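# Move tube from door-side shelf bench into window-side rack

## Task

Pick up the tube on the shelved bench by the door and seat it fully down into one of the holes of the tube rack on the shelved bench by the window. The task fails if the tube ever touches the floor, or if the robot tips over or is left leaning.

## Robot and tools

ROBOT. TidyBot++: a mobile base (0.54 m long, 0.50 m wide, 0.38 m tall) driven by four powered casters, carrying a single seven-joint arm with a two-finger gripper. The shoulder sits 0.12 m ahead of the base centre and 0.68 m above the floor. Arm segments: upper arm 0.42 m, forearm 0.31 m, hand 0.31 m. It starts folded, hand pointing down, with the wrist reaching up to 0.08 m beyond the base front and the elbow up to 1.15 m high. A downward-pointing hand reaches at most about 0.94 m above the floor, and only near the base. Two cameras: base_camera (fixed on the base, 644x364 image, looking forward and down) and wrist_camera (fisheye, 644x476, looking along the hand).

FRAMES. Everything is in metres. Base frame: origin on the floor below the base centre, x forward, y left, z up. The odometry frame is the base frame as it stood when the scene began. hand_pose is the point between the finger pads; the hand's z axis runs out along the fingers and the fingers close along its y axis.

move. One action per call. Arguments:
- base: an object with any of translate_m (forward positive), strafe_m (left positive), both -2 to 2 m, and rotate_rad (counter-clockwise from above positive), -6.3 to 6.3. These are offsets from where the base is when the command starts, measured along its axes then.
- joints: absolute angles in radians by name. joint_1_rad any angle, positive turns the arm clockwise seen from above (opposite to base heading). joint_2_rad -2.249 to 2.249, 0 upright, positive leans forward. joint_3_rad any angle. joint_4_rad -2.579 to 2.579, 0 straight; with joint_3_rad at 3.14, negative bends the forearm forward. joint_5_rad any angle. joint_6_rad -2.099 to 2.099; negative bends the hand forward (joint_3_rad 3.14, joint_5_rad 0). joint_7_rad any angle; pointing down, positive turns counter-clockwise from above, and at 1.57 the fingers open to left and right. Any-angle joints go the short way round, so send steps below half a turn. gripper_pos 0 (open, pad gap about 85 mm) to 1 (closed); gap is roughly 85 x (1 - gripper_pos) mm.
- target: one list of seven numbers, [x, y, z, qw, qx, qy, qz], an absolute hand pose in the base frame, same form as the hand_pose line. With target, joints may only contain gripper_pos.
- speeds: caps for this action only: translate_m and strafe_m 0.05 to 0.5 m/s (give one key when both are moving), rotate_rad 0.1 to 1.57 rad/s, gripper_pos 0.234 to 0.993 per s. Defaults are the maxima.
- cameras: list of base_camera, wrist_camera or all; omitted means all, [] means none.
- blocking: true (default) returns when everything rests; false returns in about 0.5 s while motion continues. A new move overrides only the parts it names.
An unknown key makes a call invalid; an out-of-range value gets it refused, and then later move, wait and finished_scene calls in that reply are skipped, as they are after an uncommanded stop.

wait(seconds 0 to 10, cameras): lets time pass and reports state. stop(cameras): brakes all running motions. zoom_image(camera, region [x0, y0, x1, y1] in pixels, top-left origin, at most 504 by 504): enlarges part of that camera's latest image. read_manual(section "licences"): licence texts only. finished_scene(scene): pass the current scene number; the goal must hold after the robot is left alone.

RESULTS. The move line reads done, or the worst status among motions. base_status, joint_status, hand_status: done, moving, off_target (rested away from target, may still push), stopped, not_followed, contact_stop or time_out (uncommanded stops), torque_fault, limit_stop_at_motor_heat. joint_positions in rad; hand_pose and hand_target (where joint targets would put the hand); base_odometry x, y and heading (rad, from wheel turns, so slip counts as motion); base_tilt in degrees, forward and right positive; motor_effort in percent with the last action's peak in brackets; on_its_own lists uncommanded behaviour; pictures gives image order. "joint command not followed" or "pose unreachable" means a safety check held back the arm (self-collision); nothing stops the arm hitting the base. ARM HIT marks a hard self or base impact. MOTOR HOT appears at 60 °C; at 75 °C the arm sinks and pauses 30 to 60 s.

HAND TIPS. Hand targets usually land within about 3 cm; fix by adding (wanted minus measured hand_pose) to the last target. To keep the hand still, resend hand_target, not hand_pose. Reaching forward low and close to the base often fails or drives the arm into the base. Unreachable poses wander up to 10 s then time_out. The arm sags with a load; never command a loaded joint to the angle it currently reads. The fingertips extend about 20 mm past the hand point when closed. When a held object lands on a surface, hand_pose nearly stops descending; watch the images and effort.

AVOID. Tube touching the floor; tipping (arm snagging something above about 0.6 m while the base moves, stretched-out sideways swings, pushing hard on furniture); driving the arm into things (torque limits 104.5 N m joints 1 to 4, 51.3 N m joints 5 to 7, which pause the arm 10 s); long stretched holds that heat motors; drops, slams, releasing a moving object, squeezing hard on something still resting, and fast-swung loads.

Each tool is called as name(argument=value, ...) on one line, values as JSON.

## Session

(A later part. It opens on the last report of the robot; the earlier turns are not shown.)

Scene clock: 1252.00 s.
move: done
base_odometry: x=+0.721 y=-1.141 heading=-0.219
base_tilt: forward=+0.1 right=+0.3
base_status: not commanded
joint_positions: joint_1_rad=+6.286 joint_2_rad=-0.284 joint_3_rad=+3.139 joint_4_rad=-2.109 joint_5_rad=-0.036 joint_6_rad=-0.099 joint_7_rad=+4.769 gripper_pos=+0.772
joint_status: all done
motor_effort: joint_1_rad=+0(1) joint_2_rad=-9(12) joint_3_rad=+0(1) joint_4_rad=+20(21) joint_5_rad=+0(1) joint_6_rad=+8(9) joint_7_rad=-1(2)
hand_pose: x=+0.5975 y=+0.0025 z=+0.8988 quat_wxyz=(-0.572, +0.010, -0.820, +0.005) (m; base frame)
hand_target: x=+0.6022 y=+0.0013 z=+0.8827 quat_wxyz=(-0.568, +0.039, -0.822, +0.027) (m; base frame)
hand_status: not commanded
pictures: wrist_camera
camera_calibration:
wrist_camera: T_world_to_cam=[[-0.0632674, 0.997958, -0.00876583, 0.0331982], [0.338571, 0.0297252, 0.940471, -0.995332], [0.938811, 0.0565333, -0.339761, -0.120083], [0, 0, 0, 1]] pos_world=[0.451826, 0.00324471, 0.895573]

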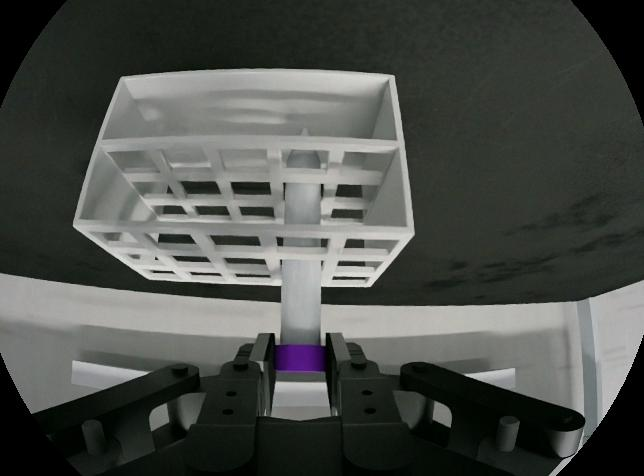

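move(joints={"joint_2_rad": -0.253, "joint_4_rad": -2.155, "joint_6_rad": -0.032}, cameras=["wrist_camera"])

zoom_image(camera="wrist_camera", region=[230, 80, 390, 200])

Scene clock: 1259.87 s.
move: done
base_odometry: x=+0.721 y=-1.141 heading=-0.219
base_tilt: forward=+0.0 right=+0.3
base_status: not commanded
joint_positions: joint_1_rad=+6.286 joint_2_rad=-0.283 joint_3_rad=+3.139 joint_4_rad=-2.120 joint_5_rad=-0.036 joint_6_rad=-0.075 joint_7_rad=+4.769 gripper_pos=+0.772
joint_status: all done
motor_effort: joint_1_rad=+0(1) joint_2_rad=-9(10) joint_3_rad=+0(1) joint_4_rad=+19(20) joint_5_rad=+0(1) joint_6_rad=+8(9) joint_7_rad=+0(2)
hand_pose: x=+0.5980 y=+0.0022 z=+0.8987 quat_wxyz=(-0.576, +0.010, -0.817, +0.005) (m; base frame)
hand_target: x=+0.6019 y=+0.0013 z=+0.8764 quat_wxyz=(-0.567, +0.039, -0.822, +0.027) (m; base frame)
hand_status: not commanded
pictures: wrist_camera
camera_calibration:
wrist_camera: T_world_to_cam=[[-0.0623696, 0.998006, -0.00970092, 0.0337898], [0.327798, 0.0296642, 0.944282, -0.992345], [0.942687, 0.0557146, -0.328995, -0.132579], [0, 0, 0, 1]] pos_world=[0.452377, 0.00310136, 0.893764]

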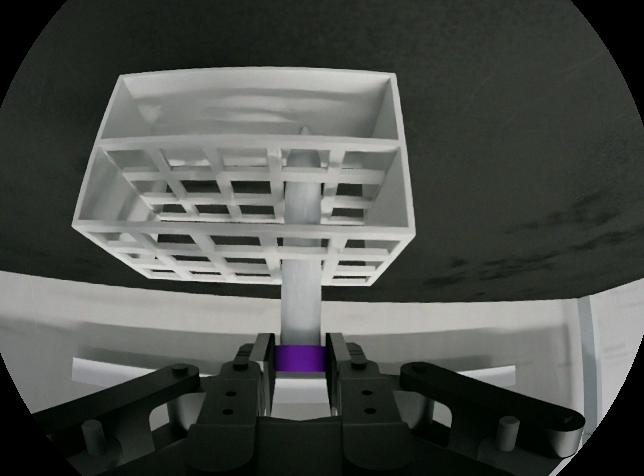

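Scaled by 3.150.

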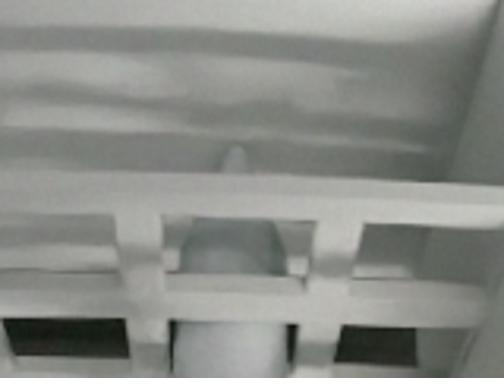

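move(joints={"joint_2_rad": -0.250, "joint_4_rad": -2.170, "joint_6_rad": -0.036}, cameras=["wrist_camera"])

zoom_image(camera="wrist_camera", region=[230, 80, 390, 200])

Scene clock: 1273.33 s.
move: done
base_odometry: x=+0.721 y=-1.141 heading=-0.219
base_tilt: forward=+0.1 right=+0.3
base_status: not commanded
joint_positions: joint_1_rad=+6.286 joint_2_rad=-0.283 joint_3_rad=+3.139 joint_4_rad=-2.124 joint_5_rad=-0.036 joint_6_rad=-0.069 joint_7_rad=+4.769 gripper_pos=+0.772
joint_status: all done
motor_effort: joint_1_rad=+0(1) joint_2_rad=-7(10) joint_3_rad=+0(1) joint_4_rad=+17(19) joint_5_rad=+0(1) joint_6_rad=+6(8) joint_7_rad=-1(1)
hand_pose: x=+0.5981 y=+0.0022 z=+0.8984 quat_wxyz=(-0.578, +0.009, -0.816, +0.005) (m; base frame)
hand_target: x=+0.5988 y=+0.0013 z=+0.8649 quat_wxyz=(-0.558, +0.040, -0.828, +0.027) (m; base frame)
hand_status: not commanded
pictures: wrist_camera
camera_calibration:
wrist_camera: T_world_to_cam=[[-0.0621272, 0.998019, -0.0099283, 0.0339196], [0.325269, 0.0296506, 0.945156, -0.991352], [0.943578, 0.0554906, -0.326467, -0.135521], [0, 0, 0, 1]] pos_world=[0.452438, 0.00306187, 0.893076]

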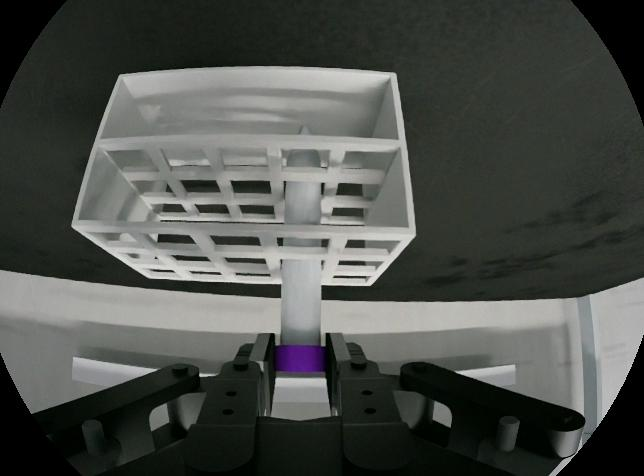

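Scaled by 3.150.

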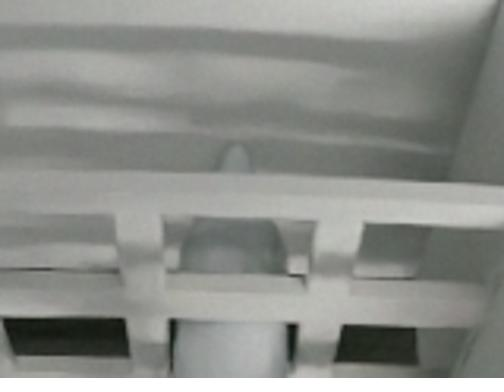

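move(joints={"joint_2_rad": -0.278, "joint_4_rad": -2.126, "joint_6_rad": -0.066}, cameras=[])

move(joints={"gripper_pos": 0.5}, speeds={"gripper_pos": 0.3}, cameras=["wrist_camera"])

Scene clock: 1283.10 s.
move: done
base_odometry: x=+0.721 y=-1.141 heading=-0.219
base_tilt: forward=+0.1 right=+0.2
base_status: not commanded
joint_positions: joint_1_rad=+6.286 joint_2_rad=-0.283 joint_3_rad=+3.139 joint_4_rad=-2.123 joint_5_rad=-0.036 joint_6_rad=-0.069 joint_7_rad=+4.769 gripper_pos=+0.772
joint_status: all done
motor_effort: joint_1_rad=+0(1) joint_2_rad=-10(10) joint_3_rad=+0(1) joint_4_rad=+20(20) joint_5_rad=+0(1) joint_6_rad=+9(10) joint_7_rad=-1(2)
hand_pose: x=+0.5982 y=+0.0022 z=+0.8988 quat_wxyz=(-0.578, +0.009, -0.816, +0.006) (m; base frame)
hand_target: x=+0.5990 y=+0.0013 z=+0.8956 quat_wxyz=(-0.575, +0.039, -0.817, +0.028) (m; base frame)
hand_status: not commanded
pictures: none
No camera images: "cameras" was empty.

Scene clock: 1284.37 s.
move: done
base_odometry: x=+0.721 y=-1.141 heading=-0.219
base_tilt: forward=+0.1 right=+0.3
base_status: not commanded
joint_positions: joint_1_rad=+6.286 joint_2_rad=-0.283 joint_3_rad=+3.139 joint_4_rad=-2.123 joint_5_rad=-0.036 joint_6_rad=-0.069 joint_7_rad=+4.769 gripper_pos=+0.499
joint_status: all done
motor_effort: joint_1_rad=+0(1) joint_2_rad=-10(11) joint_3_rad=+0(1) joint_4_rad=+20(20) joint_5_rad=+0(1) joint_6_rad=+9(9) joint_7_rad=-1(2)
hand_pose: x=+0.5982 y=+0.0022 z=+0.8988 quat_wxyz=(-0.578, +0.009, -0.816, +0.006) (m; base frame)
hand_target: x=+0.5990 y=+0.0013 z=+0.8956 quat_wxyz=(-0.575, +0.039, -0.817, +0.028) (m; base frame)
hand_status: not commanded
pictures: wrist_camera
camera_calibration:
wrist_camera: T_world_to_cam=[[-0.062121, 0.998019, -0.00997064, 0.033964], [0.32463, 0.0296511, 0.945376, -0.991575], [0.943799, 0.0554909, -0.325829, -0.136193], [0, 0, 0, 1]] pos_world=[0.452544, 0.00306209, 0.893374]

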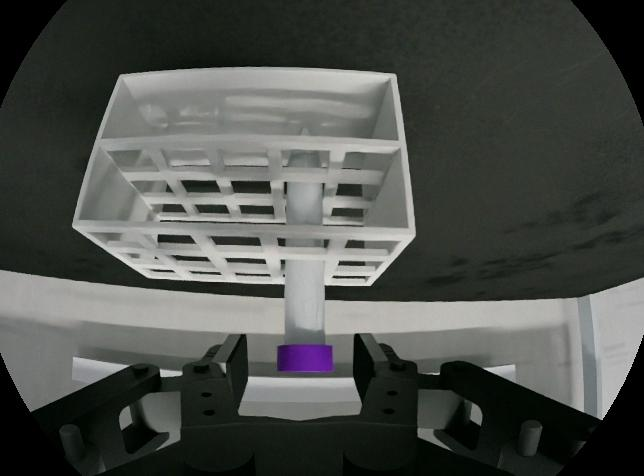

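move(base={"translate_m": -0.25}, speeds={"translate_m": 0.25}, cameras=["wrist_camera"])

zoom_image(camera="wrist_camera", region=[200, 130, 420, 330])

Scene clock: 1290.93 s.
move: done
base_odometry: x=+0.477 y=-1.086 heading=-0.219
base_tilt: forward=+0.1 right=+0.3
base_status: done
joint_positions: joint_1_rad=+6.286 joint_2_rad=-0.283 joint_3_rad=+3.139 joint_4_rad=-2.123 joint_5_rad=-0.036 joint_6_rad=-0.069 joint_7_rad=+4.769 gripper_pos=+0.499
joint_status: not commanded
motor_effort: joint_1_rad=+0(1) joint_2_rad=-10(12) joint_3_rad=+0(1) joint_4_rad=+20(20) joint_5_rad=+0(1) joint_6_rad=+9(9) joint_7_rad=-1(2)
hand_pose: x=+0.5982 y=+0.0022 z=+0.8987 quat_wxyz=(-0.578, +0.009, -0.816, +0.006) (m; base frame)
hand_target: x=+0.5990 y=+0.0013 z=+0.8956 quat_wxyz=(-0.575, +0.039, -0.817, +0.028) (m; base frame)
hand_status: not commanded
pictures: wrist_camera
camera_calibration:
wrist_camera: T_world_to_cam=[[-0.062123, 0.998019, -0.00995725, 0.0339551], [0.324825, 0.0296505, 0.945309, -0.991553], [0.943732, 0.0554911, -0.326023, -0.136053], [0, 0, 0, 1]] pos_world=[0.452588, 0.00306196, 0.893305]

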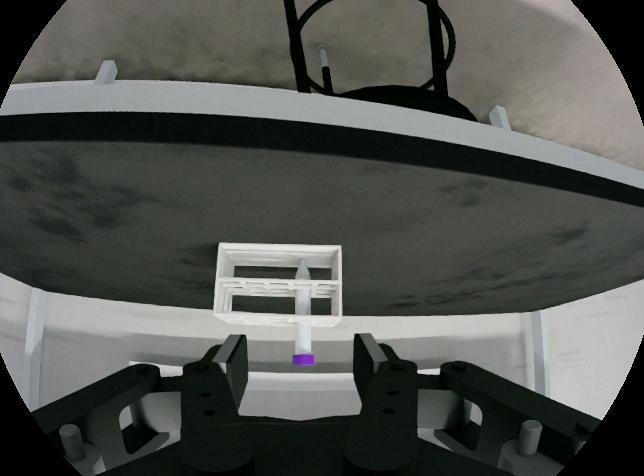

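Scaled by 2.291.

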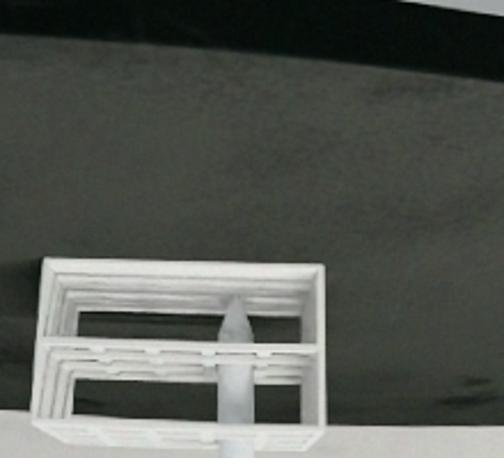

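zoom_image(camera="wrist_camera", region=[205, 235, 355, 375])

Scaled by 3.360.

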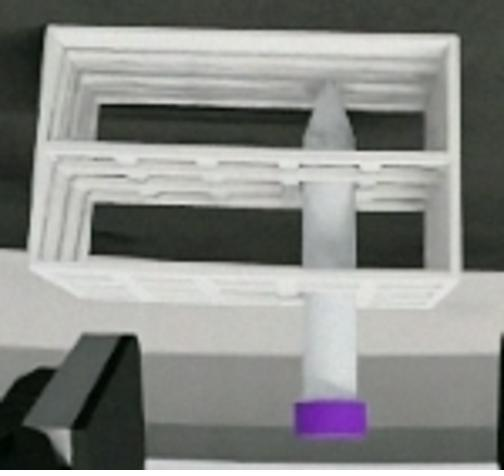

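finished_scene(scene=2)

The scene is finished: the task was done.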